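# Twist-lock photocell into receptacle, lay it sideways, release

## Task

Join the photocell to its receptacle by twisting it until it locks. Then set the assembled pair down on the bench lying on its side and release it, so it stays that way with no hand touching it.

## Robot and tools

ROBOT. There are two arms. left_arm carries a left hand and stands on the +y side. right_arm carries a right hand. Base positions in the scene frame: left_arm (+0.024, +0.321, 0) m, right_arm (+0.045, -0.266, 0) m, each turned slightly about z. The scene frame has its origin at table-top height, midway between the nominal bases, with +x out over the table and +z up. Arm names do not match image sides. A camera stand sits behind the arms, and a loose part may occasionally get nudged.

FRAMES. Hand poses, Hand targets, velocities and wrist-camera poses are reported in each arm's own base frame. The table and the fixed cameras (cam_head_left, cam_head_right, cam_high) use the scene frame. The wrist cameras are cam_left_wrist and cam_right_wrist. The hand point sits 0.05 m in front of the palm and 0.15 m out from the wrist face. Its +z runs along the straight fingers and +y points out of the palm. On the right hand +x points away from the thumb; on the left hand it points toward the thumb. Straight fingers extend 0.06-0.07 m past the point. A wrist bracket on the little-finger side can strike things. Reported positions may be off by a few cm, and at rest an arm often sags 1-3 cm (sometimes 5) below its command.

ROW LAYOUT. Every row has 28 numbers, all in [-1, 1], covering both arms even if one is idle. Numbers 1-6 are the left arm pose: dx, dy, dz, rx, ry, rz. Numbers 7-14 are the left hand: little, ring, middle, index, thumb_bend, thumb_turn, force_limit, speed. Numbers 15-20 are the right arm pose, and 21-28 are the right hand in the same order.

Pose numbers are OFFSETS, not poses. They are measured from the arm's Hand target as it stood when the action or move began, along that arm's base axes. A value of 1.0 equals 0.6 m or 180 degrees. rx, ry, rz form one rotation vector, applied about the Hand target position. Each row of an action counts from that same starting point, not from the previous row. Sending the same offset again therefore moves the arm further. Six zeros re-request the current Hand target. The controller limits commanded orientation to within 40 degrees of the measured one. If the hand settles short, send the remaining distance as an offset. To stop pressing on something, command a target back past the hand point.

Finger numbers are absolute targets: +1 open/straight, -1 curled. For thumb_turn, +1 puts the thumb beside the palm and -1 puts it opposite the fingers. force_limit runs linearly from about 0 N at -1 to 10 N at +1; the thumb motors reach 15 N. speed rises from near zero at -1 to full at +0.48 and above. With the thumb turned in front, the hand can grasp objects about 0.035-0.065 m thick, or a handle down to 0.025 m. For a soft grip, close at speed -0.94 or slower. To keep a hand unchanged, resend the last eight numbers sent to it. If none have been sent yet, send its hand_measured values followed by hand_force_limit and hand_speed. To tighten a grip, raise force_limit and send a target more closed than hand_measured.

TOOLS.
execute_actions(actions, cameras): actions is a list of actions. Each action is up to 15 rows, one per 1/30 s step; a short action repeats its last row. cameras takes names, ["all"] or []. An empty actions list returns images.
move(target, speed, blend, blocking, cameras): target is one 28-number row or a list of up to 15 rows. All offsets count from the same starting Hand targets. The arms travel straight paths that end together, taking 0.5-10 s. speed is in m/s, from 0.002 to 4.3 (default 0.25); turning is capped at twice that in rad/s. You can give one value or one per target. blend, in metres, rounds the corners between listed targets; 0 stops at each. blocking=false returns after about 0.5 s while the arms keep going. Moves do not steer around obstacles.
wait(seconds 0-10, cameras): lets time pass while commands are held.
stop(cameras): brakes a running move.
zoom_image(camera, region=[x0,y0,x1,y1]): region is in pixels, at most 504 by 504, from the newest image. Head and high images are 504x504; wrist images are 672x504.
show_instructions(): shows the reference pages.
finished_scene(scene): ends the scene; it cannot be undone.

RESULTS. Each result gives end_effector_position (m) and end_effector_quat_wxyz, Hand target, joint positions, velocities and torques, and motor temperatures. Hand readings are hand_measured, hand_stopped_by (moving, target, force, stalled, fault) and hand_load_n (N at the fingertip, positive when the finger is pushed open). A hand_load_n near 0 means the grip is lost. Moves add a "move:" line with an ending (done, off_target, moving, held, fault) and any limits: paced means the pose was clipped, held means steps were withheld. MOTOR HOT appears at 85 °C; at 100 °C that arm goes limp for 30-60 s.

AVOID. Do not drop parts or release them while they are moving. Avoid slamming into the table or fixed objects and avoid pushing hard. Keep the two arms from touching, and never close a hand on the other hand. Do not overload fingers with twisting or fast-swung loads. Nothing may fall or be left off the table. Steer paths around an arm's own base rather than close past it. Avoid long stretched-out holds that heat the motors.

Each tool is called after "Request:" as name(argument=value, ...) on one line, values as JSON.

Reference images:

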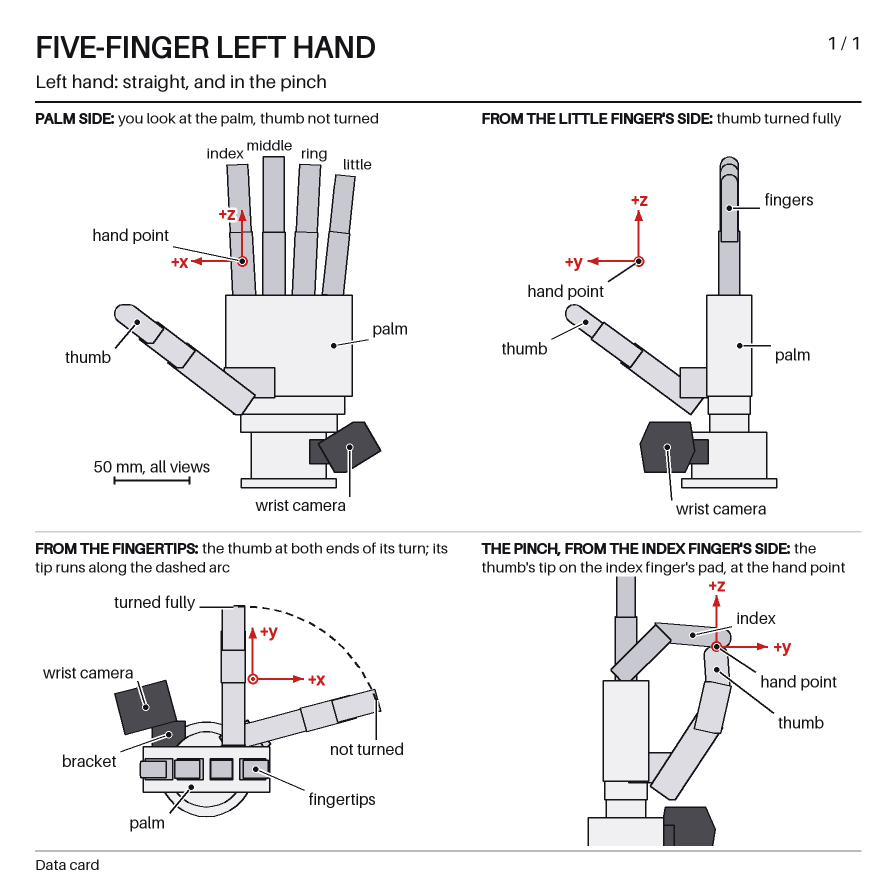

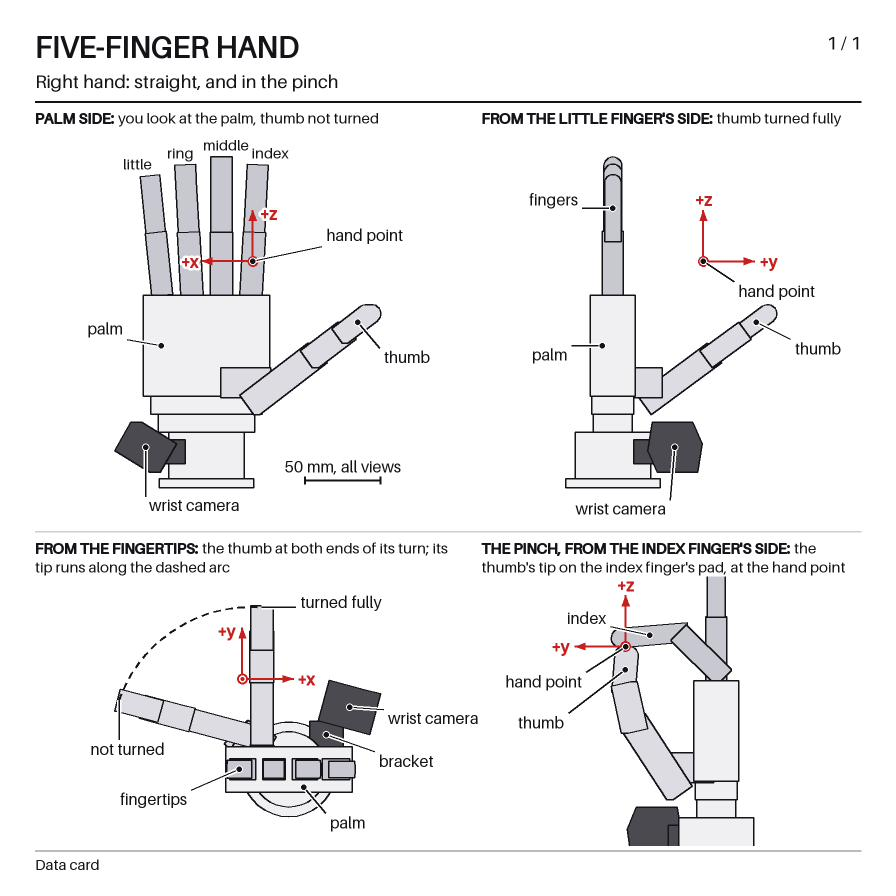

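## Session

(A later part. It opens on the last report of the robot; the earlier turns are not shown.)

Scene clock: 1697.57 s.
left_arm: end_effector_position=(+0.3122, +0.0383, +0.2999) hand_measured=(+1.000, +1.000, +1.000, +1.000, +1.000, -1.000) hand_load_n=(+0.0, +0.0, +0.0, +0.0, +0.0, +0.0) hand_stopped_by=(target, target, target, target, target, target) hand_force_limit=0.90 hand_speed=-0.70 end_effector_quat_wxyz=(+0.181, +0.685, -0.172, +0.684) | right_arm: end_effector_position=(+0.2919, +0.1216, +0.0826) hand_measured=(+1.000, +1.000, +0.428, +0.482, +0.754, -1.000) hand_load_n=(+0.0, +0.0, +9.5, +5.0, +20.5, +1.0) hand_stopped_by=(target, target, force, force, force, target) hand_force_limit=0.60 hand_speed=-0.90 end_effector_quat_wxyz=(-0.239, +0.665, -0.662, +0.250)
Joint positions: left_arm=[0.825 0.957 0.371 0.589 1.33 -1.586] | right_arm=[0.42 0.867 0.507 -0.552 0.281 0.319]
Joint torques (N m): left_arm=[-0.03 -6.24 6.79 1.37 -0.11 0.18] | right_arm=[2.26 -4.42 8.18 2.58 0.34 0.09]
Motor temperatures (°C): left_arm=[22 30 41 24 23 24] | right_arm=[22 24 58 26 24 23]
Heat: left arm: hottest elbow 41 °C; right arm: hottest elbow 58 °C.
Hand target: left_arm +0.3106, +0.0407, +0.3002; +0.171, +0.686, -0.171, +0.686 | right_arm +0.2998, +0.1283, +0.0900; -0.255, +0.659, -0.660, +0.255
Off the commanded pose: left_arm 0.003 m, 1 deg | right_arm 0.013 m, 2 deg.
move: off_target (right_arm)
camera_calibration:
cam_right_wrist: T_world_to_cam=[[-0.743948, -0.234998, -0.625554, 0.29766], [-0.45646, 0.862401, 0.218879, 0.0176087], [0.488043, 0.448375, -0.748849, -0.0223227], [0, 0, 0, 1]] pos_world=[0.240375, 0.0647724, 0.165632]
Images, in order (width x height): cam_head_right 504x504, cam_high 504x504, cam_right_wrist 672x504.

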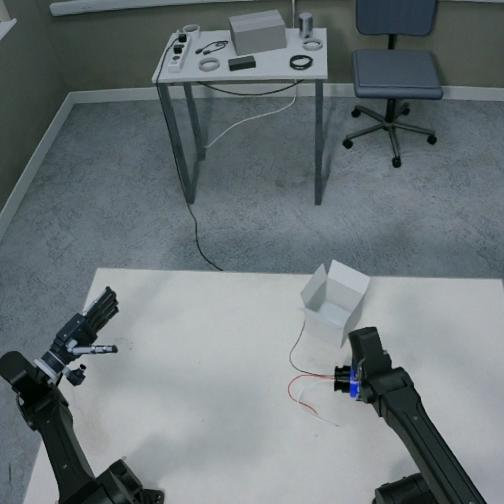

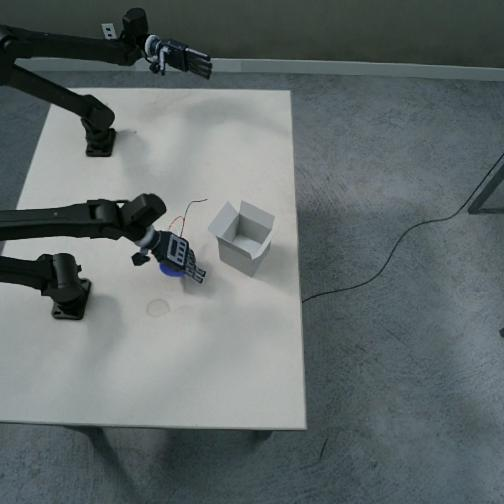

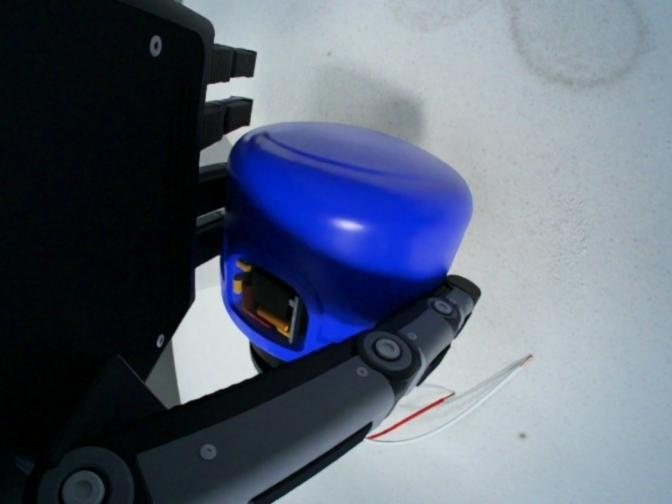

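Request:
move(target=[0,0,0,0,0,0,1,1,1,1,1,-1,0.9,-0.7,0,0,-0.025,0,0,0,1,1,-0.1,-0.15,0.6,-1,0.6,-0.9], speed=0.06)

Request:
move(target=[0,0,0,0,0,0,1,1,1,1,1,-1,0.9,-0.7,0,0,-0.01,0,0,0,1,1,-0.1,-0.15,0.6,-1,0.6,-0.9], speed=0.03)

Request:
move(target=[0,0,0,0,0,0,1,1,1,1,1,-1,0.9,-0.7,0,0,-0.01,0,0,0,1,1,-0.1,-0.15,0.6,-1,0.6,-0.9], speed=0.03, cameras=["cam_right_wrist","cam_high","cam_head_right"])

Scene clock: 1710.67 s.
left_arm: end_effector_position=(+0.3122, +0.0383, +0.2999) hand_measured=(+1.000, +1.000, +1.000, +1.000, +1.000, -1.000) hand_load_n=(+0.0, +0.0, +0.0, +0.0, +0.0, +0.0) hand_stopped_by=(target, target, target, target, target, target) hand_force_limit=0.90 hand_speed=-0.70 end_effector_quat_wxyz=(+0.180, +0.685, -0.173, +0.684) | right_arm: end_effector_position=(+0.2927, +0.1218, +0.0691) hand_measured=(+1.000, +1.000, +0.428, +0.482, +0.754, -1.000) hand_load_n=(+0.0, +0.0, +9.0, +5.0, +21.0, +1.5) hand_stopped_by=(target, target, force, force, force, target) hand_force_limit=0.60 hand_speed=-0.90 end_effector_quat_wxyz=(-0.241, +0.664, -0.662, +0.251)
Joint positions: left_arm=[0.825 0.957 0.371 0.589 1.33 -1.585] | right_arm=[0.42 0.889 0.477 -0.497 0.281 0.319]
Joint torques (N m): left_arm=[0.03 -5.83 6.82 1.33 -0.12 0.18] | right_arm=[2.26 -4.31 7.9 2.58 0.33 0.06]
Motor temperatures (°C): left_arm=[22 29 41 24 23 24] | right_arm=[22 24 57 26 25 23]
Heat: left arm: hottest elbow 41 °C; right arm: hottest elbow 57 °C.
Hand target: left_arm +0.3105, +0.0406, +0.3002; +0.171, +0.686, -0.171, +0.686 | right_arm +0.2999, +0.1283, +0.0750; -0.255, +0.659, -0.660, +0.255
Off the commanded pose: left_arm 0.003 m, 1 deg | right_arm 0.011 m, 2 deg.
move: off_target (right_arm)

Scene clock: 1711.57 s.
left_arm: end_effector_position=(+0.3122, +0.0383, +0.2999) hand_measured=(+1.000, +1.000, +1.000, +1.000, +1.000, -1.000) hand_load_n=(+0.0, +0.0, +0.0, -0.5, +0.0, +0.0) hand_stopped_by=(target, target, target, target, target, target) hand_force_limit=0.90 hand_speed=-0.70 end_effector_quat_wxyz=(+0.180, +0.685, -0.173, +0.684) | right_arm: end_effector_position=(+0.2928, +0.1219, +0.0634) hand_measured=(+1.000, +1.000, +0.428, +0.482, +0.754, -1.000) hand_load_n=(+0.0, +0.0, +9.0, +5.0, +21.0, +1.5) hand_stopped_by=(target, target, force, force, force, target) hand_force_limit=0.60 hand_speed=-0.90 end_effector_quat_wxyz=(-0.241, +0.664, -0.662, +0.251)
Joint positions: left_arm=[0.825 0.957 0.371 0.589 1.33 -1.585] | right_arm=[0.42 0.9 0.465 -0.474 0.281 0.319]
Joint torques (N m): left_arm=[0.03 -5.83 6.8 1.32 -0.12 0.18] | right_arm=[2.2 -4.42 7.73 2.48 0.35 0.08]
Motor temperatures (°C): left_arm=[22 29 41 24 23 24] | right_arm=[22 24 56 26 25 23]
Heat: left arm: hottest elbow 41 °C; right arm: hottest elbow 56 °C.
Hand target: left_arm +0.3105, +0.0406, +0.3002; +0.171, +0.686, -0.171, +0.686 | right_arm +0.2998, +0.1283, +0.0689; -0.255, +0.659, -0.660, +0.255
Off the commanded pose: left_arm 0.003 m, 1 deg | right_arm 0.011 m, 2 deg.
move: off_target (right_arm)

Scene clock: 1712.47 s.
left_arm: end_effector_position=(+0.3122, +0.0383, +0.2999) hand_measured=(+1.000, +1.000, +1.000, +1.000, +1.000, -1.000) hand_load_n=(+0.0, +0.0, +0.0, +0.0, +0.0, +0.0) hand_stopped_by=(target, target, target, target, target, target) hand_force_limit=0.90 hand_speed=-0.70 end_effector_quat_wxyz=(+0.180, +0.685, -0.173, +0.684) | right_arm: end_effector_position=(+0.2931, +0.1220, +0.0579) hand_measured=(+1.000, +1.000, +0.428, +0.482, +0.754, -1.000) hand_load_n=(+0.0, +0.0, +9.0, +5.0, +21.0, +1.5) hand_stopped_by=(target, target, force, force, force, target) hand_force_limit=0.60 hand_speed=-0.90 end_effector_quat_wxyz=(-0.242, +0.664, -0.662, +0.251)
Joint positions: left_arm=[0.825 0.957 0.371 0.589 1.33 -1.585] | right_arm=[0.42 0.91 0.454 -0.451 0.281 0.319]
Joint torques (N m): left_arm=[-0.03 -5.77 6.82 1.33 -0.12 0.18] | right_arm=[1.9 -4.66 7.69 2.44 0.36 0.07]
Motor temperatures (°C): left_arm=[22 29 41 24 23 24] | right_arm=[22 24 56 26 25 23]
Heat: left arm: hottest elbow 41 °C; right arm: hottest elbow 56 °C.
Hand target: left_arm +0.3105, +0.0406, +0.3002; +0.171, +0.686, -0.171, +0.686 | right_arm +0.3000, +0.1284, +0.0632; -0.255, +0.659, -0.660, +0.255
Off the commanded pose: left_arm 0.003 m, 1 deg | right_arm 0.011 m, 2 deg.
move: off_target (right_arm)
camera_calibration:
cam_right_wrist: T_world_to_cam=[[-0.740877, -0.233629, -0.629697, 0.282313], [-0.457393, 0.86205, 0.218315, 0.0234898], [0.491826, 0.449764, -0.745533, -0.0430622], [0, 0, 0, 1]] pos_world=[0.241083, 0.0650751, 0.14054]
Images, in order (width x height): cam_head_right 504x504, cam_high 504x504, cam_right_wrist 672x504.

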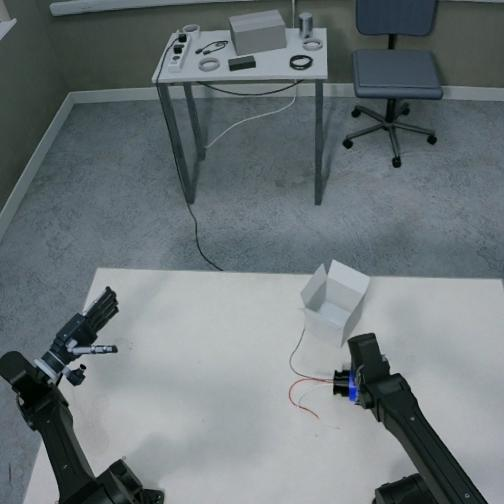

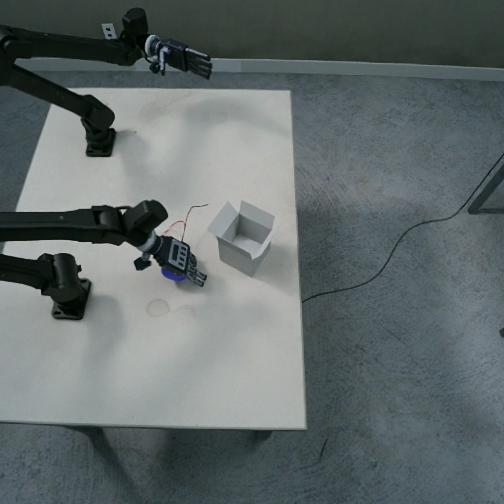

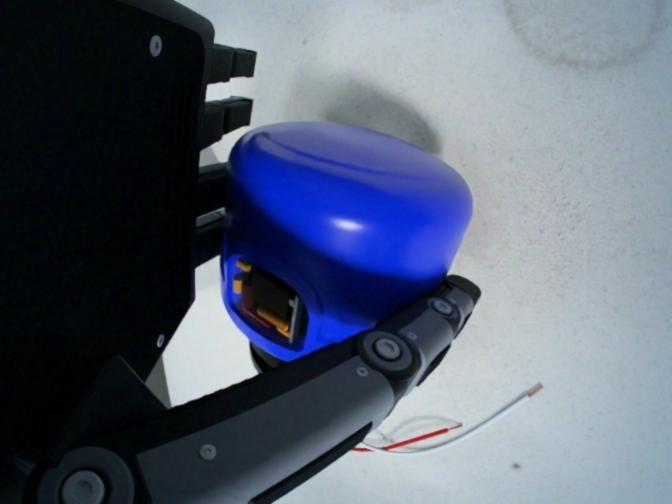

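Request:
move(target=[0,0,0,0,0,0,1,1,1,1,1,-1,0.9,-0.7,0,0,-0.01,0,0,0,1,1,-0.1,-0.15,0.6,-1,0.6,-0.9], speed=0.03)

Request:
move(target=[0,0,0,0,0,0,1,1,1,1,1,-1,0.9,-0.7,0,0,-0.01,0,0,0,1,1,-0.1,-0.15,0.6,-1,0.6,-0.9], speed=0.03, cameras=["cam_right_wrist"])

Scene clock: 1721.67 s.
left_arm: end_effector_position=(+0.3122, +0.0383, +0.2999) hand_measured=(+1.000, +1.000, +1.000, +1.000, +1.000, -1.000) hand_load_n=(+0.0, +0.0, +0.0, +0.0, +0.0, -0.5) hand_stopped_by=(target, target, target, target, target, target) hand_force_limit=0.90 hand_speed=-0.70 end_effector_quat_wxyz=(+0.180, +0.685, -0.173, +0.684) | right_arm: end_effector_position=(+0.2931, +0.1220, +0.0519) hand_measured=(+1.000, +1.000, +0.428, +0.482, +0.754, -1.000) hand_load_n=(+0.0, +0.0, +9.0, +5.0, +21.0, +1.0) hand_stopped_by=(target, target, force, force, force, target) hand_force_limit=0.60 hand_speed=-0.90 end_effector_quat_wxyz=(-0.242, +0.664, -0.662, +0.251)
Joint positions: left_arm=[0.825 0.957 0.371 0.589 1.33 -1.585] | right_arm=[0.42 0.922 0.442 -0.427 0.281 0.319]
Joint torques (N m): left_arm=[-0.09 -5.89 6.82 1.36 -0.12 0.18] | right_arm=[1.96 -4.54 7.66 2.48 0.34 0.08]
Heat: left arm: hottest elbow 41 °C; right arm: hottest elbow 54 °C.
Hand target: left_arm +0.3105, +0.0406, +0.3002; +0.171, +0.686, -0.171, +0.686 | right_arm +0.2999, +0.1283, +0.0571; -0.255, +0.659, -0.660, +0.255
Off the commanded pose: left_arm 0.003 m, 1 deg | right_arm 0.011 m, 2 deg.
move: off_target (right_arm)

Scene clock: 1722.57 s.
left_arm: end_effector_position=(+0.3122, +0.0383, +0.2999) hand_measured=(+1.000, +1.000, +1.000, +1.000, +1.000, -1.000) hand_load_n=(+0.0, +0.0, +0.5, +0.0, -0.5, -0.5) hand_stopped_by=(target, target, target, target, target, target) hand_force_limit=0.90 hand_speed=-0.70 end_effector_quat_wxyz=(+0.180, +0.685, -0.173, +0.684) | right_arm: end_effector_position=(+0.2948, +0.1227, +0.0482) hand_measured=(+1.000, +1.000, +0.428, +0.482, +0.754, -1.000) hand_load_n=(+0.0, +0.0, +9.0, +5.0, +20.5, +1.5) hand_stopped_by=(target, target, force, force, force, target) hand_force_limit=0.60 hand_speed=-0.90 end_effector_quat_wxyz=(-0.244, +0.663, -0.661, +0.253)
Joint positions: left_arm=[0.825 0.957 0.371 0.589 1.33 -1.585] | right_arm=[0.42 0.933 0.434 -0.402 0.281 0.319]
Joint torques (N m): left_arm=[-0.09 -5.77 6.82 1.31 -0.12 0.18] | right_arm=[2.14 -4.48 7.34 2.51 0.35 0.05]
Heat: left arm: hottest elbow 41 °C; right arm: hottest elbow 54 °C.
Hand target: left_arm +0.3105, +0.0406, +0.3002; +0.171, +0.686, -0.171, +0.686 | right_arm +0.2998, +0.1283, +0.0510; -0.255, +0.659, -0.660, +0.255
Off the commanded pose: left_arm 0.003 m, 1 deg | right_arm 0.008 m, 1 deg.
move: done
camera_calibration:
cam_right_wrist: T_world_to_cam=[[-0.737356, -0.231788, -0.634493, 0.276624], [-0.458226, 0.861763, 0.217701, 0.0261129], [0.496322, 0.451264, -0.741637, -0.0531019], [0, 0, 0, 1]] pos_world=[0.242292, 0.0655779, 0.130449]
Images, in order (width x height): cam_right_wrist 672x504.

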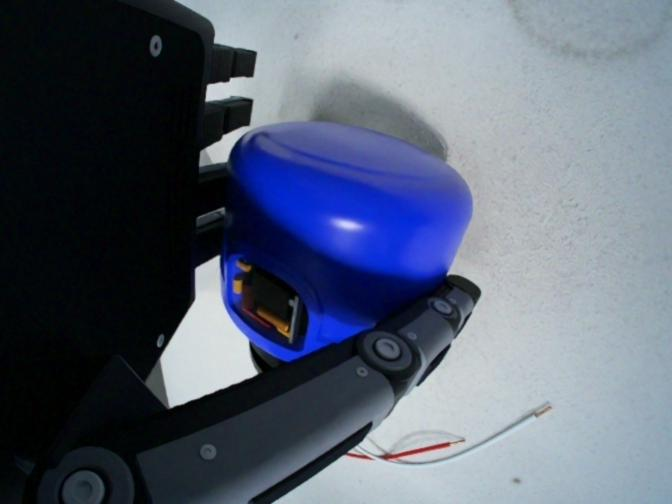

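Request:
move(target=[0,0,0,0,0,0,1,1,1,1,1,-1,0.9,-0.7,0,0,-0.01,0,0,0,1,1,-0.1,-0.15,0.6,-1,0.6,-0.9], speed=0.03, cameras=["cam_right_wrist"])

Scene clock: 1734.13 s.
left_arm: end_effector_position=(+0.3122, +0.0383, +0.2999) hand_measured=(+1.000, +1.000, +1.000, +1.000, +1.000, -1.000) hand_load_n=(+0.0, +0.0, +0.0, +0.0, +0.0, +0.0) hand_stopped_by=(target, target, target, target, target, target) hand_force_limit=0.90 hand_speed=-0.70 end_effector_quat_wxyz=(+0.180, +0.685, -0.173, +0.684) | right_arm: end_effector_position=(+0.2988, +0.1245, +0.0474) hand_measured=(+1.000, +1.000, +0.428, +0.482, +0.754, -1.000) hand_load_n=(+0.0, +0.0, +9.0, +5.0, +21.0, +0.5) hand_stopped_by=(target, target, force, force, force, target) hand_force_limit=0.60 hand_speed=-0.90 end_effector_quat_wxyz=(-0.252, +0.660, -0.661, +0.255)
Joint positions: left_arm=[0.825 0.957 0.371 0.589 1.33 -1.585] | right_arm=[0.42 0.941 0.429 -0.372 0.281 0.32]
Joint torques (N m): left_arm=[-0.09 -5.83 6.79 1.33 -0.12 0.18] | right_arm=[2.26 -4.19 6.93 2.44 0.32 0.07]
Heat: left arm: hottest elbow 41 °C; right arm: hottest elbow 53 °C.
Hand target: left_arm +0.3105, +0.0406, +0.3002; +0.171, +0.686, -0.171, +0.686 | right_arm +0.2997, +0.1283, +0.0449; -0.255, +0.659, -0.661, +0.255
Off the commanded pose: left_arm 0.003 m, 1 deg | right_arm 0.005 m, 0 deg.
move: done
camera_calibration:
cam_right_wrist: T_world_to_cam=[[-0.727705, -0.226256, -0.647497, 0.276459], [-0.460831, 0.860491, 0.217232, 0.0275066], [0.508016, 0.456468, -0.73045, -0.0611354], [0, 0, 0, 1]] pos_world=[0.244914, 0.0667878, 0.128375]
Images, in order (width x height): cam_right_wrist 672x504.

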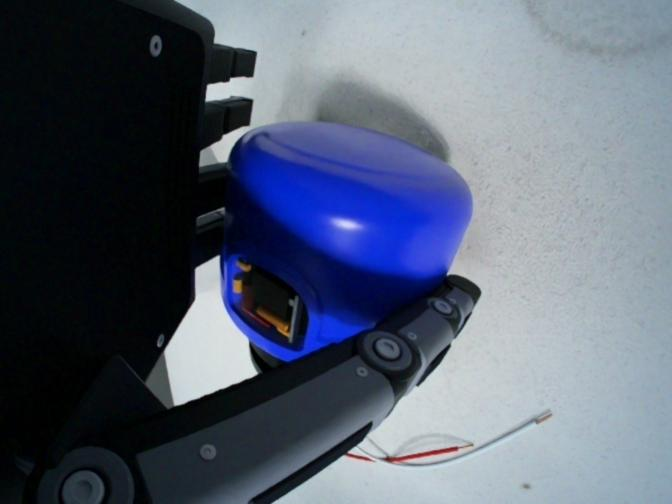

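Request:
wait(seconds=0.5, cameras=["cam_head_left","cam_head_right","cam_high","cam_left_wrist"])

Request:
zoom_image(camera="cam_head_left", region=[240, 300, 420, 480])

Request:
zoom_image(camera="cam_high", region=[120, 190, 260, 330])

Scene clock: 1742.50 s.
left_arm: end_effector_position=(+0.3122, +0.0383, +0.2999) hand_measured=(+1.000, +1.000, +1.000, +1.000, +1.000, -1.000) hand_load_n=(+0.0, +0.0, +0.0, +0.0, +0.0, -0.5) hand_stopped_by=(target, target, target, target, target, target) hand_force_limit=0.90 hand_speed=-0.70 end_effector_quat_wxyz=(+0.180, +0.685, -0.173, +0.684) | right_arm: end_effector_position=(+0.2989, +0.1246, +0.0475) hand_measured=(+1.000, +1.000, +0.428, +0.482, +0.754, -1.000) hand_load_n=(+0.0, +0.0, +9.0, +4.5, +21.0, +1.0) hand_stopped_by=(target, target, force, force, force, target) hand_force_limit=0.60 hand_speed=-0.90 end_effector_quat_wxyz=(-0.252, +0.659, -0.661, +0.255)
Joint positions: left_arm=[0.825 0.957 0.371 0.589 1.33 -1.585] | right_arm=[0.42 0.941 0.429 -0.372 0.281 0.32]
Joint torques (N m): left_arm=[-0.03 -5.71 6.82 1.33 -0.12 0.18] | right_arm=[2.08 -3.78 6.84 2.4 0.35 0.08]
Heat: left arm: hottest elbow 41 °C; right arm: hottest elbow 52 °C.
Hand target: left_arm +0.3105, +0.0406, +0.3002; +0.171, +0.686, -0.171, +0.686 | right_arm +0.2998, +0.1283, +0.0449; -0.255, +0.659, -0.660, +0.255
Off the commanded pose: left_arm 0.003 m, 1 deg | right_arm 0.005 m, 0 deg.
wait: 0.50 s; at rest from the start
camera_calibration:
cam_left_wrist: T_world_to_cam=[[0.510144, 0.82823, 0.231923, -0.258791], [-0.563454, 0.118092, 0.817664, -0.0754017], [0.649825, -0.547804, 0.526913, -0.227365], [0, 0, 0, 1]] pos_world=[0.237283, 0.0986908, 0.241475]
Images, in order (width x height): cam_head_left 504x504, cam_head_right 504x504, cam_high 504x504, cam_left_wrist 672x504.

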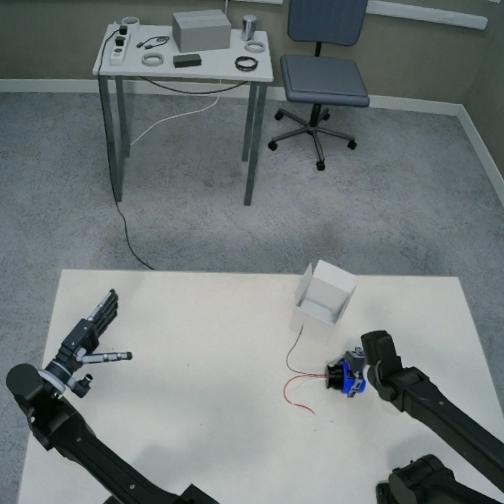

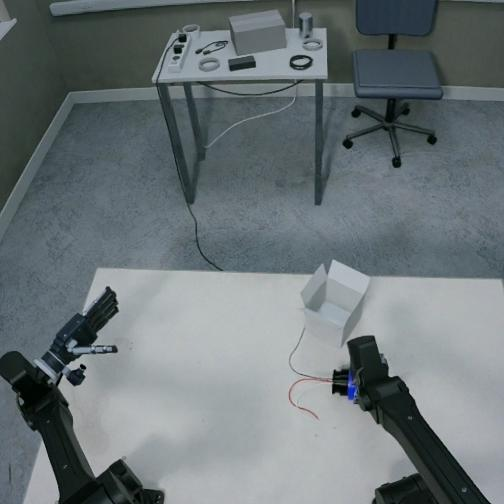

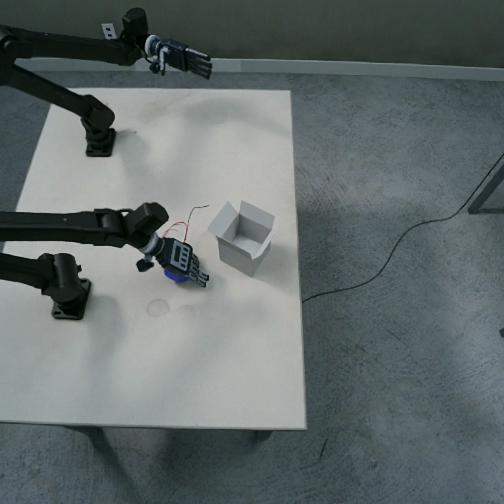

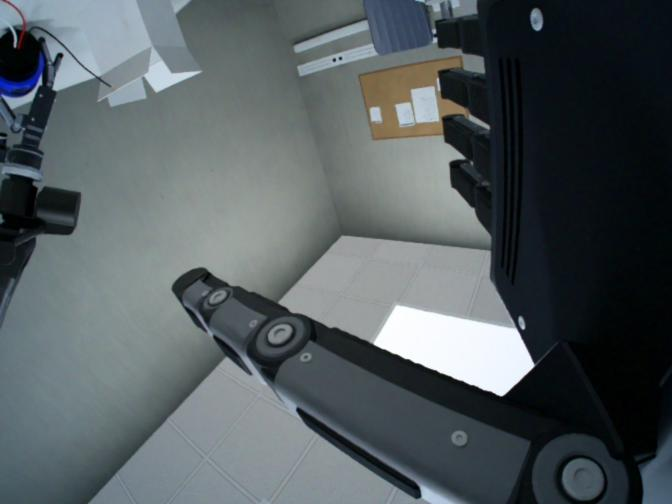

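Scaled by 2.800 from the camera's 504x504 image, which has a finer 720x720 frame.

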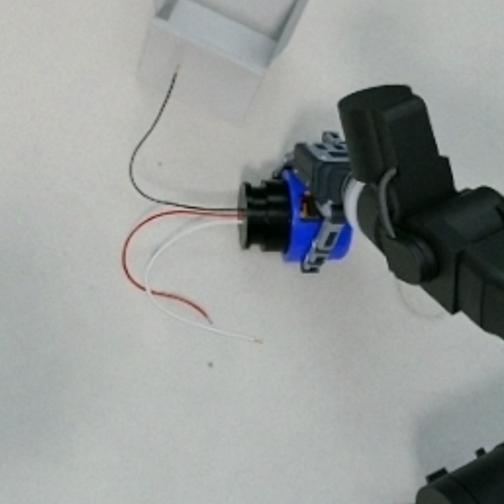

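Scaled by 3.600 from the camera's 504x504 image, which has a finer 720x720 frame.

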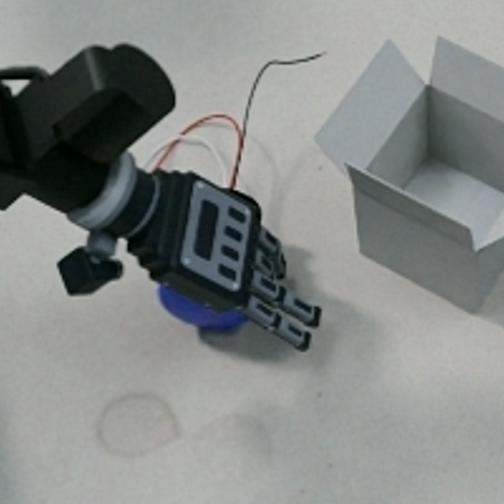

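Request:
move(target=[0,0,0,0,0,0,1,1,1,1,1,-1,0.9,-0.7,0,0,0,0,0,0,1,1,0.52,0.57,0.86,-1,0.6,-0.85], speed=0.05, cameras=["cam_right_wrist","cam_head_left"])

Scene clock: 1756.93 s.
left_arm: end_effector_position=(+0.3122, +0.0383, +0.2999) hand_measured=(+1.000, +1.000, +1.000, +1.000, +1.000, -1.000) hand_load_n=(+0.0, +0.5, +0.0, +0.0, +0.0, +0.0) hand_stopped_by=(target, target, target, target, target, target) hand_force_limit=0.90 hand_speed=-0.70 end_effector_quat_wxyz=(+0.180, +0.685, -0.173, +0.684) | right_arm: end_effector_position=(+0.2992, +0.1249, +0.0472) hand_measured=(+1.000, +1.000, +0.520, +0.570, +0.860, -1.000) hand_load_n=(+0.0, +0.0, +0.0, +0.0, +0.0, +0.0) hand_stopped_by=(target, target, target, target, target, target) hand_force_limit=0.60 hand_speed=-0.85 end_effector_quat_wxyz=(-0.252, +0.659, -0.661, +0.255)
Joint positions: left_arm=[0.825 0.957 0.371 0.589 1.33 -1.585] | right_arm=[0.42 0.943 0.429 -0.37 0.282 0.322]
Joint torques (N m): left_arm=[0.03 -5.83 6.8 1.33 -0.12 0.18] | right_arm=[2.14 -3.78 6.83 2.25 0.33 0.05]
Motor temperatures (°C): left_arm=[22 29 41 24 23 24] | right_arm=[22 24 50 26 25 23]
Heat: left arm: hottest elbow 41 °C; right arm: hottest elbow 50 °C.
Hand target: left_arm +0.3105, +0.0406, +0.3002; +0.171, +0.686, -0.171, +0.686 | right_arm +0.2998, +0.1283, +0.0449; -0.255, +0.659, -0.660, +0.255
Off the commanded pose: left_arm 0.003 m, 1 deg | right_arm 0.004 m, 0 deg.
move: done
camera_calibration:
cam_right_wrist: T_world_to_cam=[[-0.727473, -0.224446, -0.648388, 0.276585], [-0.459876, 0.86081, 0.217989, 0.0270598], [0.509212, 0.45676, -0.729434, -0.0621833], [0, 0, 0, 1]] pos_world=[0.245316, 0.0671879, 0.128077]
Images, in order (width x height): cam_head_left 504x504, cam_right_wrist 672x504.

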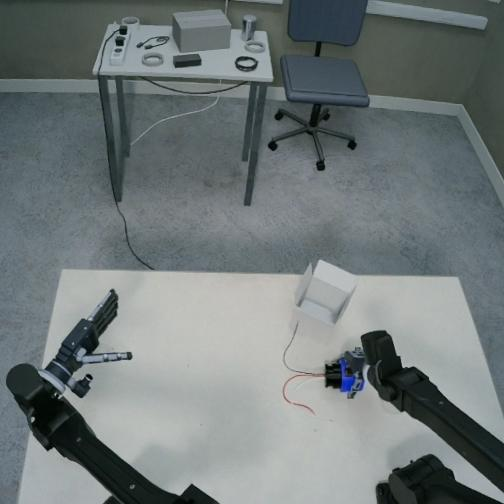

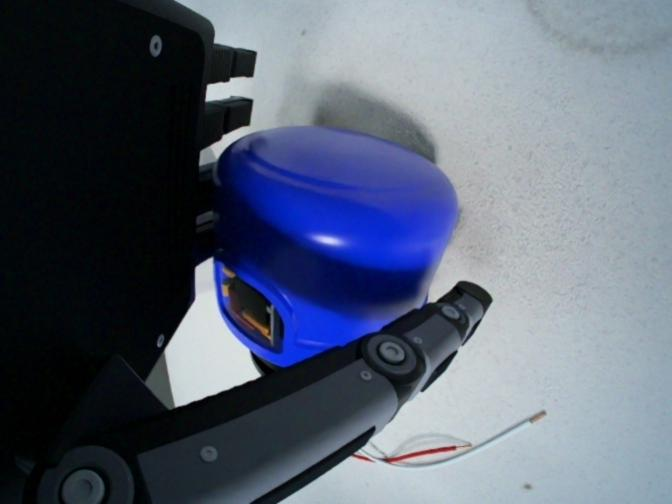

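Request:
move(target=[0,0,0,0,0,0,1,1,1,1,1,-1,0.9,-0.7,0,0,0,0,0,0,1,1,1,1,1,-1,0.6,-0.85], speed=0.05, cameras=["cam_right_wrist"])

Scene clock: 1762.60 s.
left_arm: end_effector_position=(+0.3122, +0.0383, +0.2999) hand_measured=(+1.000, +1.000, +1.000, +1.000, +1.000, -1.000) hand_load_n=(+0.0, +0.0, +0.0, +0.0, -0.5, -0.5) hand_stopped_by=(target, target, target, target, target, target) hand_force_limit=0.90 hand_speed=-0.70 end_effector_quat_wxyz=(+0.180, +0.685, -0.173, +0.684) | right_arm: end_effector_position=(+0.2993, +0.1249, +0.0473) hand_measured=(+1.000, +1.000, +1.000, +1.000, +1.000, -1.000) hand_load_n=(+0.0, +0.0, +0.0, +0.0, +0.0, +0.0) hand_stopped_by=(target, target, target, target, target, target) hand_force_limit=0.60 hand_speed=-0.85 end_effector_quat_wxyz=(-0.252, +0.659, -0.661, +0.255)
Joint positions: left_arm=[0.825 0.957 0.371 0.589 1.33 -1.585] | right_arm=[0.42 0.943 0.429 -0.37 0.282 0.323]
Joint torques (N m): left_arm=[-0.03 -5.83 6.82 1.35 -0.11 0.18] | right_arm=[2.02 -4.37 6.82 2.33 0.33 0.02]
Heat: left arm: hottest elbow 41 °C; right arm: hottest elbow 50 °C.
Hand target: left_arm +0.3105, +0.0406, +0.3002; +0.171, +0.686, -0.171, +0.686 | right_arm +0.2998, +0.1283, +0.0450; -0.255, +0.659, -0.661, +0.255
Off the commanded pose: left_arm 0.003 m, 1 deg | right_arm 0.004 m, 0 deg.
move: done
camera_calibration:
cam_right_wrist: T_world_to_cam=[[-0.727615, -0.223755, -0.648467, 0.276584], [-0.459427, 0.860938, 0.218434, 0.0268842], [0.509414, 0.456859, -0.729231, -0.0622654], [0, 0, 0, 1]] pos_world=[0.245317, 0.067188, 0.128077]
Images, in order (width x height): cam_right_wrist 672x504.

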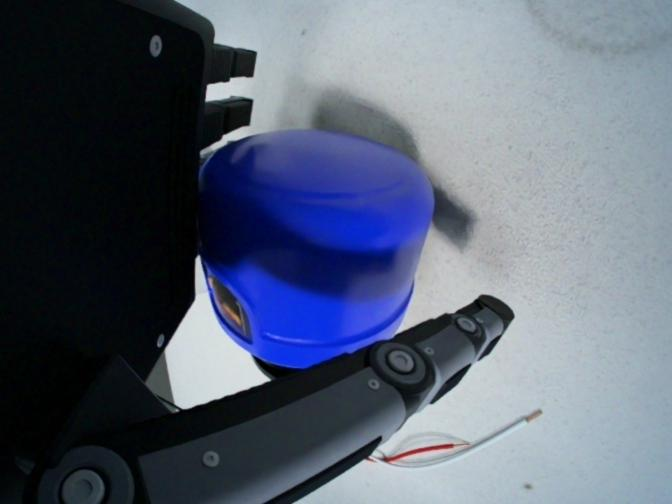

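Request:
move(target=[[0,0,0,0,0,0,1,1,1,1,1,-1,0.9,-0.7,-0.008,0,0.07,0,0,0,1,1,1,1,1,-1,0.6,-0.85],[0,0,0,0,0,0,1,1,1,1,1,-1,0.9,-0.7,-0.06,0,0.135,0,0,0,1,1,1,1,1,-1,0.6,-0.85]], speed=0.06, cameras=["cam_right_wrist","cam_head_left"])

Scene clock: 1781.83 s.
left_arm: end_effector_position=(+0.3122, +0.0383, +0.2999) hand_measured=(+1.000, +1.000, +1.000, +1.000, +1.000, -1.000) hand_load_n=(+0.0, +0.0, +0.0, -0.5, +0.0, -0.5) hand_stopped_by=(target, target, target, target, target, target) hand_force_limit=0.90 hand_speed=-0.70 end_effector_quat_wxyz=(+0.180, +0.685, -0.173, +0.684) | right_arm: end_effector_position=(+0.2516, +0.1188, +0.0981) hand_measured=(+1.000, +1.000, +1.000, +1.000, +1.000, -1.000) hand_load_n=(+0.0, -0.5, +0.0, +0.0, +0.0, +0.0) hand_stopped_by=(target, target, target, target, target, target) hand_force_limit=0.60 hand_speed=-0.85 end_effector_quat_wxyz=(-0.231, +0.667, -0.663, +0.248)
Joint positions: left_arm=[0.825 0.957 0.371 0.589 1.33 -1.585] | right_arm=[0.493 0.719 0.498 -0.728 0.326 0.382]
Joint torques (N m): left_arm=[0.03 -5.83 6.8 1.35 -0.12 0.19] | right_arm=[1.9 -3.37 11.52 1.25 0.35 0.05]
Heat: left arm: hottest elbow 40 °C; right arm: hottest elbow 49 °C.
Hand target: left_arm +0.3105, +0.0406, +0.3002; +0.171, +0.686, -0.171, +0.686 | right_arm +0.2639, +0.1284, +0.1261; -0.255, +0.659, -0.660, +0.255
Off the commanded pose: left_arm 0.003 m, 1 deg | right_arm 0.032 m, 3 deg.
move: off_target (right_arm)
camera_calibration:
cam_right_wrist: T_world_to_cam=[[-0.754481, -0.23924, -0.611164, 0.278419], [-0.451236, 0.865284, 0.218334, -0.00342309], [0.476597, 0.440508, -0.760794, 0.0152429], [0, 0, 0, 1]] pos_world=[0.201253, 0.0628564, 0.182504]
Images, in order (width x height): cam_head_left 504x504, cam_right_wrist 672x504.

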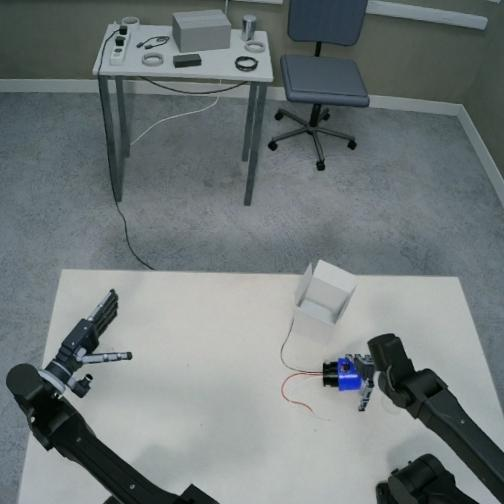

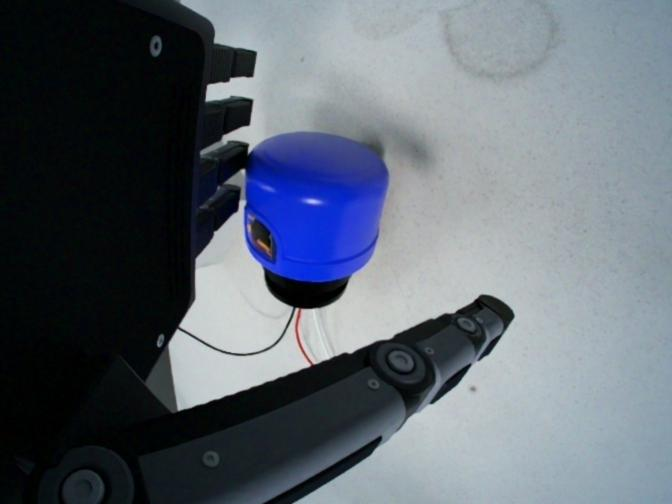

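Request:
move(target=[0,0,0,0,0,0,1,1,1,1,1,-1,0.9,-0.7,-0.15,0,0.24,0,0,0,1,1,1,1,1,-1,0.6,-0.85], speed=0.12, cameras=["cam_right_wrist","cam_head_left","cam_high"])

Request:
zoom_image(camera="cam_head_left", region=[250, 300, 430, 480])

Scene clock: 1792.07 s.
left_arm: end_effector_position=(+0.3122, +0.0383, +0.2999) hand_measured=(+1.000, +1.000, +1.000, +1.000, +1.000, -1.000) hand_load_n=(+0.0, +0.0, +0.0, +0.0, +0.0, +0.0) hand_stopped_by=(target, target, target, target, target, target) hand_force_limit=0.90 hand_speed=-0.70 end_effector_quat_wxyz=(+0.180, +0.685, -0.173, +0.684) | right_arm: end_effector_position=(+0.1709, +0.1225, +0.2450) hand_measured=(+1.000, +1.000, +1.000, +1.000, +1.000, -1.000) hand_load_n=(+0.0, +0.0, +0.0, +0.0, +0.0, +0.0) hand_stopped_by=(target, target, target, target, target, target) hand_force_limit=0.60 hand_speed=-0.85 end_effector_quat_wxyz=(-0.232, +0.667, -0.660, +0.256)
Joint positions: left_arm=[0.825 0.957 0.371 0.589 1.33 -1.585] | right_arm=[0.828 0.546 0.845 -1.369 0.519 0.683]
Joint torques (N m): left_arm=[0.03 -5.89 6.82 1.36 -0.11 0.18] | right_arm=[2.2 -0.62 11.41 1.16 0.51 0.03]
Heat: left arm: hottest elbow 40 °C; right arm: hottest elbow 50 °C.
Hand target: left_arm +0.3105, +0.0406, +0.3002; +0.171, +0.686, -0.171, +0.686 | right_arm +0.1739, +0.1283, +0.2699; -0.255, +0.659, -0.661, +0.255
Off the commanded pose: left_arm 0.003 m, 1 deg | right_arm 0.026 m, 3 deg.
move: off_target (right_arm)
camera_calibration:
cam_right_wrist: T_world_to_cam=[[-0.745936, -0.244917, -0.619351, 0.30945], [-0.454352, 0.86707, 0.204339, -0.0713595], [0.486974, 0.433827, -0.758057, 0.162092], [0, 0, 0, 1]] pos_world=[0.119473, 0.0673433, 0.329115]
Images, in order (width x height): cam_head_left 504x504, cam_high 504x504, cam_right_wrist 672x504.

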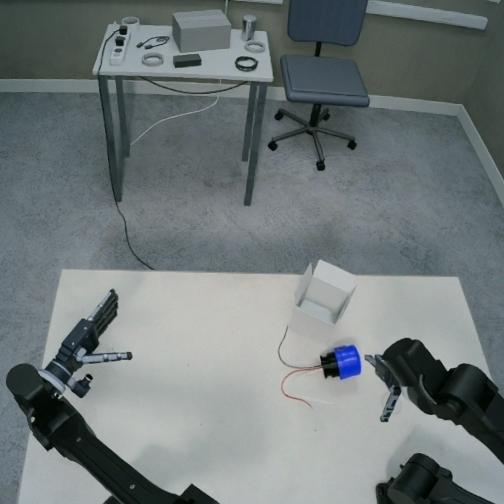

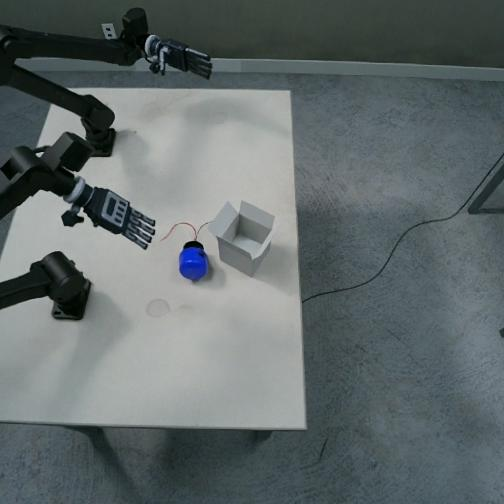

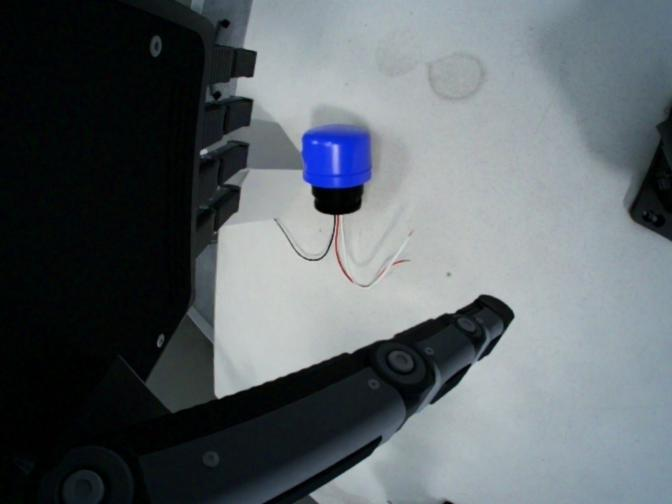

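Scaled by 2.800 from the camera's 504x504 image, which has a finer 720x720 frame.

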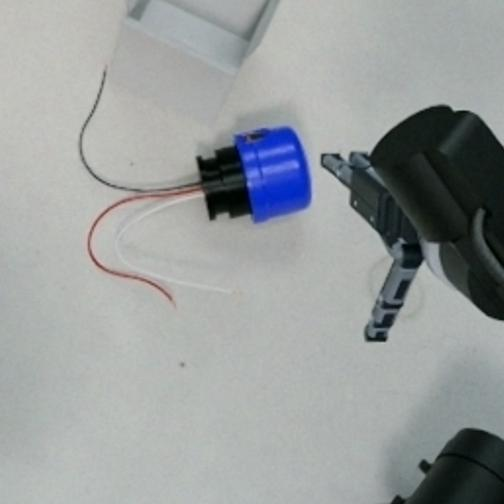

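Request:
wait(seconds=3, cameras=["cam_head_left","cam_right_wrist"])

Request:
zoom_image(camera="cam_head_left", region=[250, 300, 430, 480])

Request:
zoom_image(camera="cam_right_wrist", region=[260, 90, 440, 300])

Scene clock: 1804.87 s.
left_arm: end_effector_position=(+0.3122, +0.0383, +0.2999) hand_measured=(+1.000, +1.000, +1.000, +1.000, +1.000, -1.000) hand_load_n=(+0.0, +0.0, -0.5, +0.0, +0.0, -0.5) hand_stopped_by=(target, target, target, target, target, target) hand_force_limit=0.90 hand_speed=-0.70 end_effector_quat_wxyz=(+0.180, +0.685, -0.173, +0.684) | right_arm: end_effector_position=(+0.1710, +0.1226, +0.2450) hand_measured=(+1.000, +1.000, +1.000, +1.000, +1.000, -1.000) hand_load_n=(+0.0, +0.0, +0.0, +0.0, -0.5, +0.0) hand_stopped_by=(target, target, target, target, target, target) hand_force_limit=0.60 hand_speed=-0.85 end_effector_quat_wxyz=(-0.232, +0.666, -0.661, +0.256)
Joint positions: left_arm=[0.825 0.957 0.371 0.589 1.33 -1.585] | right_arm=[0.828 0.546 0.845 -1.369 0.519 0.684]
Joint torques (N m): left_arm=[0.03 -5.95 6.84 1.35 -0.12 0.18] | right_arm=[1.79 -0.21 11.41 1.09 0.53 0.06]
Heat: left arm: hottest elbow 40 °C; right arm: hottest elbow 50 °C.
Hand target: left_arm +0.3105, +0.0406, +0.3002; +0.171, +0.686, -0.171, +0.686 | right_arm +0.1739, +0.1283, +0.2700; -0.255, +0.659, -0.661, +0.255
Off the commanded pose: left_arm 0.003 m, 1 deg | right_arm 0.026 m, 3 deg.
wait: 3.00 s; at rest from the start
camera_calibration:
cam_right_wrist: T_world_to_cam=[[-0.746093, -0.244206, -0.619442, 0.309452], [-0.45387, 0.867218, 0.20478, -0.0715722], [0.487183, 0.433931, -0.757863, 0.161996], [0, 0, 0, 1]] pos_world=[0.119473, 0.0673434, 0.329115]
Images, in order (width x height): cam_head_left 504x504, cam_right_wrist 672x504.

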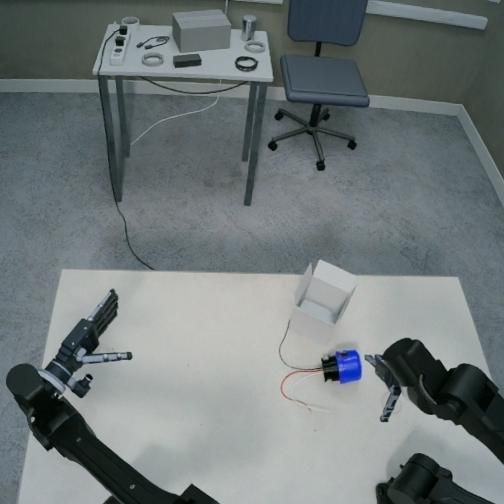

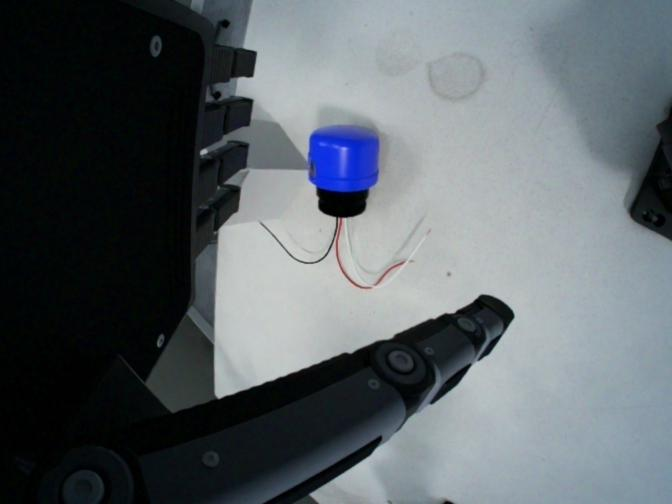

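Scaled by 2.800 from the camera's 504x504 image, which has a finer 720x720 frame.

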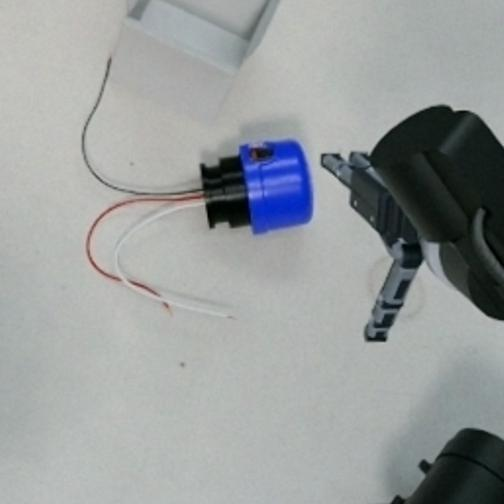

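Scaled by 2.400 from the camera's 672x504 image, which has a finer 960x720 frame.

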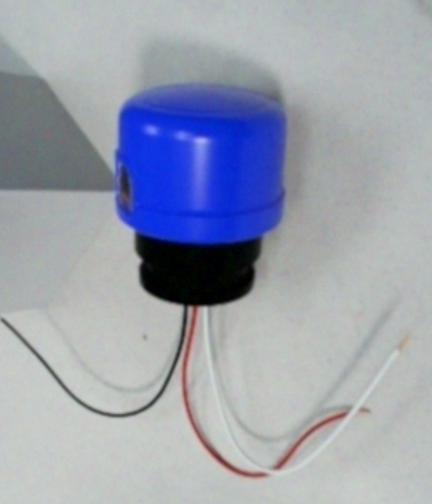

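Request:
wait(seconds=4, cameras=["cam_right_wrist"])

Request:
wait(seconds=3, cameras=["cam_right_wrist"])

Scene clock: 1813.47 s.
left_arm: end_effector_position=(+0.3122, +0.0383, +0.2999) hand_measured=(+1.000, +1.000, +1.000, +1.000, +1.000, -1.000) hand_load_n=(+0.0, +0.0, -0.5, +0.5, +0.0, -0.5) hand_stopped_by=(target, target, target, target, target, target) hand_force_limit=0.90 hand_speed=-0.70 end_effector_quat_wxyz=(+0.180, +0.685, -0.173, +0.684) | right_arm: end_effector_position=(+0.1710, +0.1226, +0.2450) hand_measured=(+1.000, +1.000, +1.000, +1.000, +1.000, -1.000) hand_load_n=(+0.0, +0.0, -0.5, +0.0, +0.0, +0.0) hand_stopped_by=(target, target, target, target, target, target) hand_force_limit=0.60 hand_speed=-0.85 end_effector_quat_wxyz=(-0.232, +0.666, -0.661, +0.256)
Joint positions: left_arm=[0.825 0.957 0.371 0.589 1.33 -1.585] | right_arm=[0.828 0.546 0.845 -1.369 0.519 0.684]
Joint torques (N m): left_arm=[-0.03 -5.83 6.82 1.31 -0.13 0.19] | right_arm=[2.32 -0.5 11.41 1.22 0.53 0.01]
Heat: left arm: hottest elbow 40 °C; right arm: hottest elbow 50 °C.
Hand target: left_arm +0.3105, +0.0406, +0.3002; +0.171, +0.686, -0.171, +0.686 | right_arm +0.1739, +0.1283, +0.2700; -0.255, +0.659, -0.661, +0.255
Off the commanded pose: left_arm 0.003 m, 1 deg | right_arm 0.026 m, 3 deg.
wait: 4.00 s; at rest from the start
camera_calibration:
cam_right_wrist: T_world_to_cam=[[-0.746093, -0.244206, -0.619442, 0.309452], [-0.45387, 0.867218, 0.20478, -0.0715722], [0.487183, 0.433931, -0.757863, 0.161996], [0, 0, 0, 1]] pos_world=[0.119473, 0.0673434, 0.329115]
Images, in order (width x height): cam_right_wrist 672x504.

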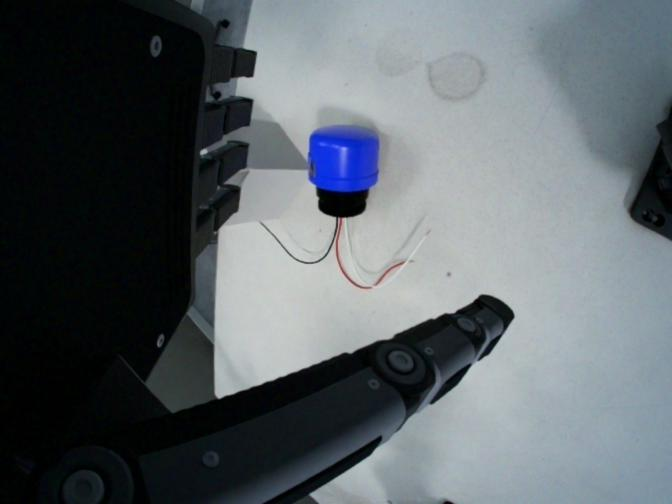

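Scene clock: 1816.47 s.
left_arm: end_effector_position=(+0.3122, +0.0383, +0.2999) hand_measured=(+1.000, +1.000, +1.000, +1.000, +1.000, -1.000) hand_load_n=(+0.0, +0.0, +0.0, +0.0, +0.0, -0.5) hand_stopped_by=(target, target, target, target, target, target) hand_force_limit=0.90 hand_speed=-0.70 end_effector_quat_wxyz=(+0.180, +0.685, -0.173, +0.684) | right_arm: end_effector_position=(+0.1710, +0.1226, +0.2450) hand_measured=(+1.000, +1.000, +1.000, +1.000, +1.000, -1.000) hand_load_n=(+0.0, +0.0, +0.0, +0.0, +0.0, +0.0) hand_stopped_by=(target, target, target, target, target, target) hand_force_limit=0.60 hand_speed=-0.85 end_effector_quat_wxyz=(-0.232, +0.666, -0.661, +0.256)
Joint positions: left_arm=[0.825 0.957 0.371 0.589 1.33 -1.585] | right_arm=[0.828 0.546 0.845 -1.369 0.519 0.684]
Joint torques (N m): left_arm=[-0.03 -5.89 6.8 1.35 -0.11 0.18] | right_arm=[2.14 0.09 11.47 1.22 0.52 0.05]
Heat: left arm: hottest elbow 40 °C; right arm: hottest elbow 51 °C.
Hand target: left_arm +0.3105, +0.0406, +0.3002; +0.171, +0.686, -0.171, +0.686 | right_arm +0.1739, +0.1283, +0.2700; -0.255, +0.659, -0.661, +0.255
Off the commanded pose: left_arm 0.003 m, 1 deg | right_arm 0.026 m, 3 deg.
wait: 3.00 s; at rest by 0.17 s
camera_calibration:
cam_right_wrist: T_world_to_cam=[[-0.746093, -0.244206, -0.619442, 0.309452], [-0.45387, 0.867218, 0.20478, -0.0715722], [0.487183, 0.433931, -0.757863, 0.161996], [0, 0, 0, 1]] pos_world=[0.119473, 0.0673434, 0.329115]
Images, in order (width x height): cam_right_wrist 672x504.

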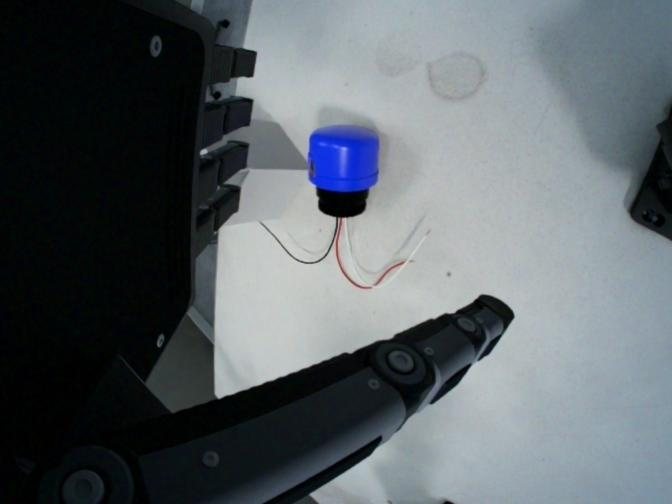

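At rest.

Request:
finished_scene(scene=2)

The scene is finished: the task was done.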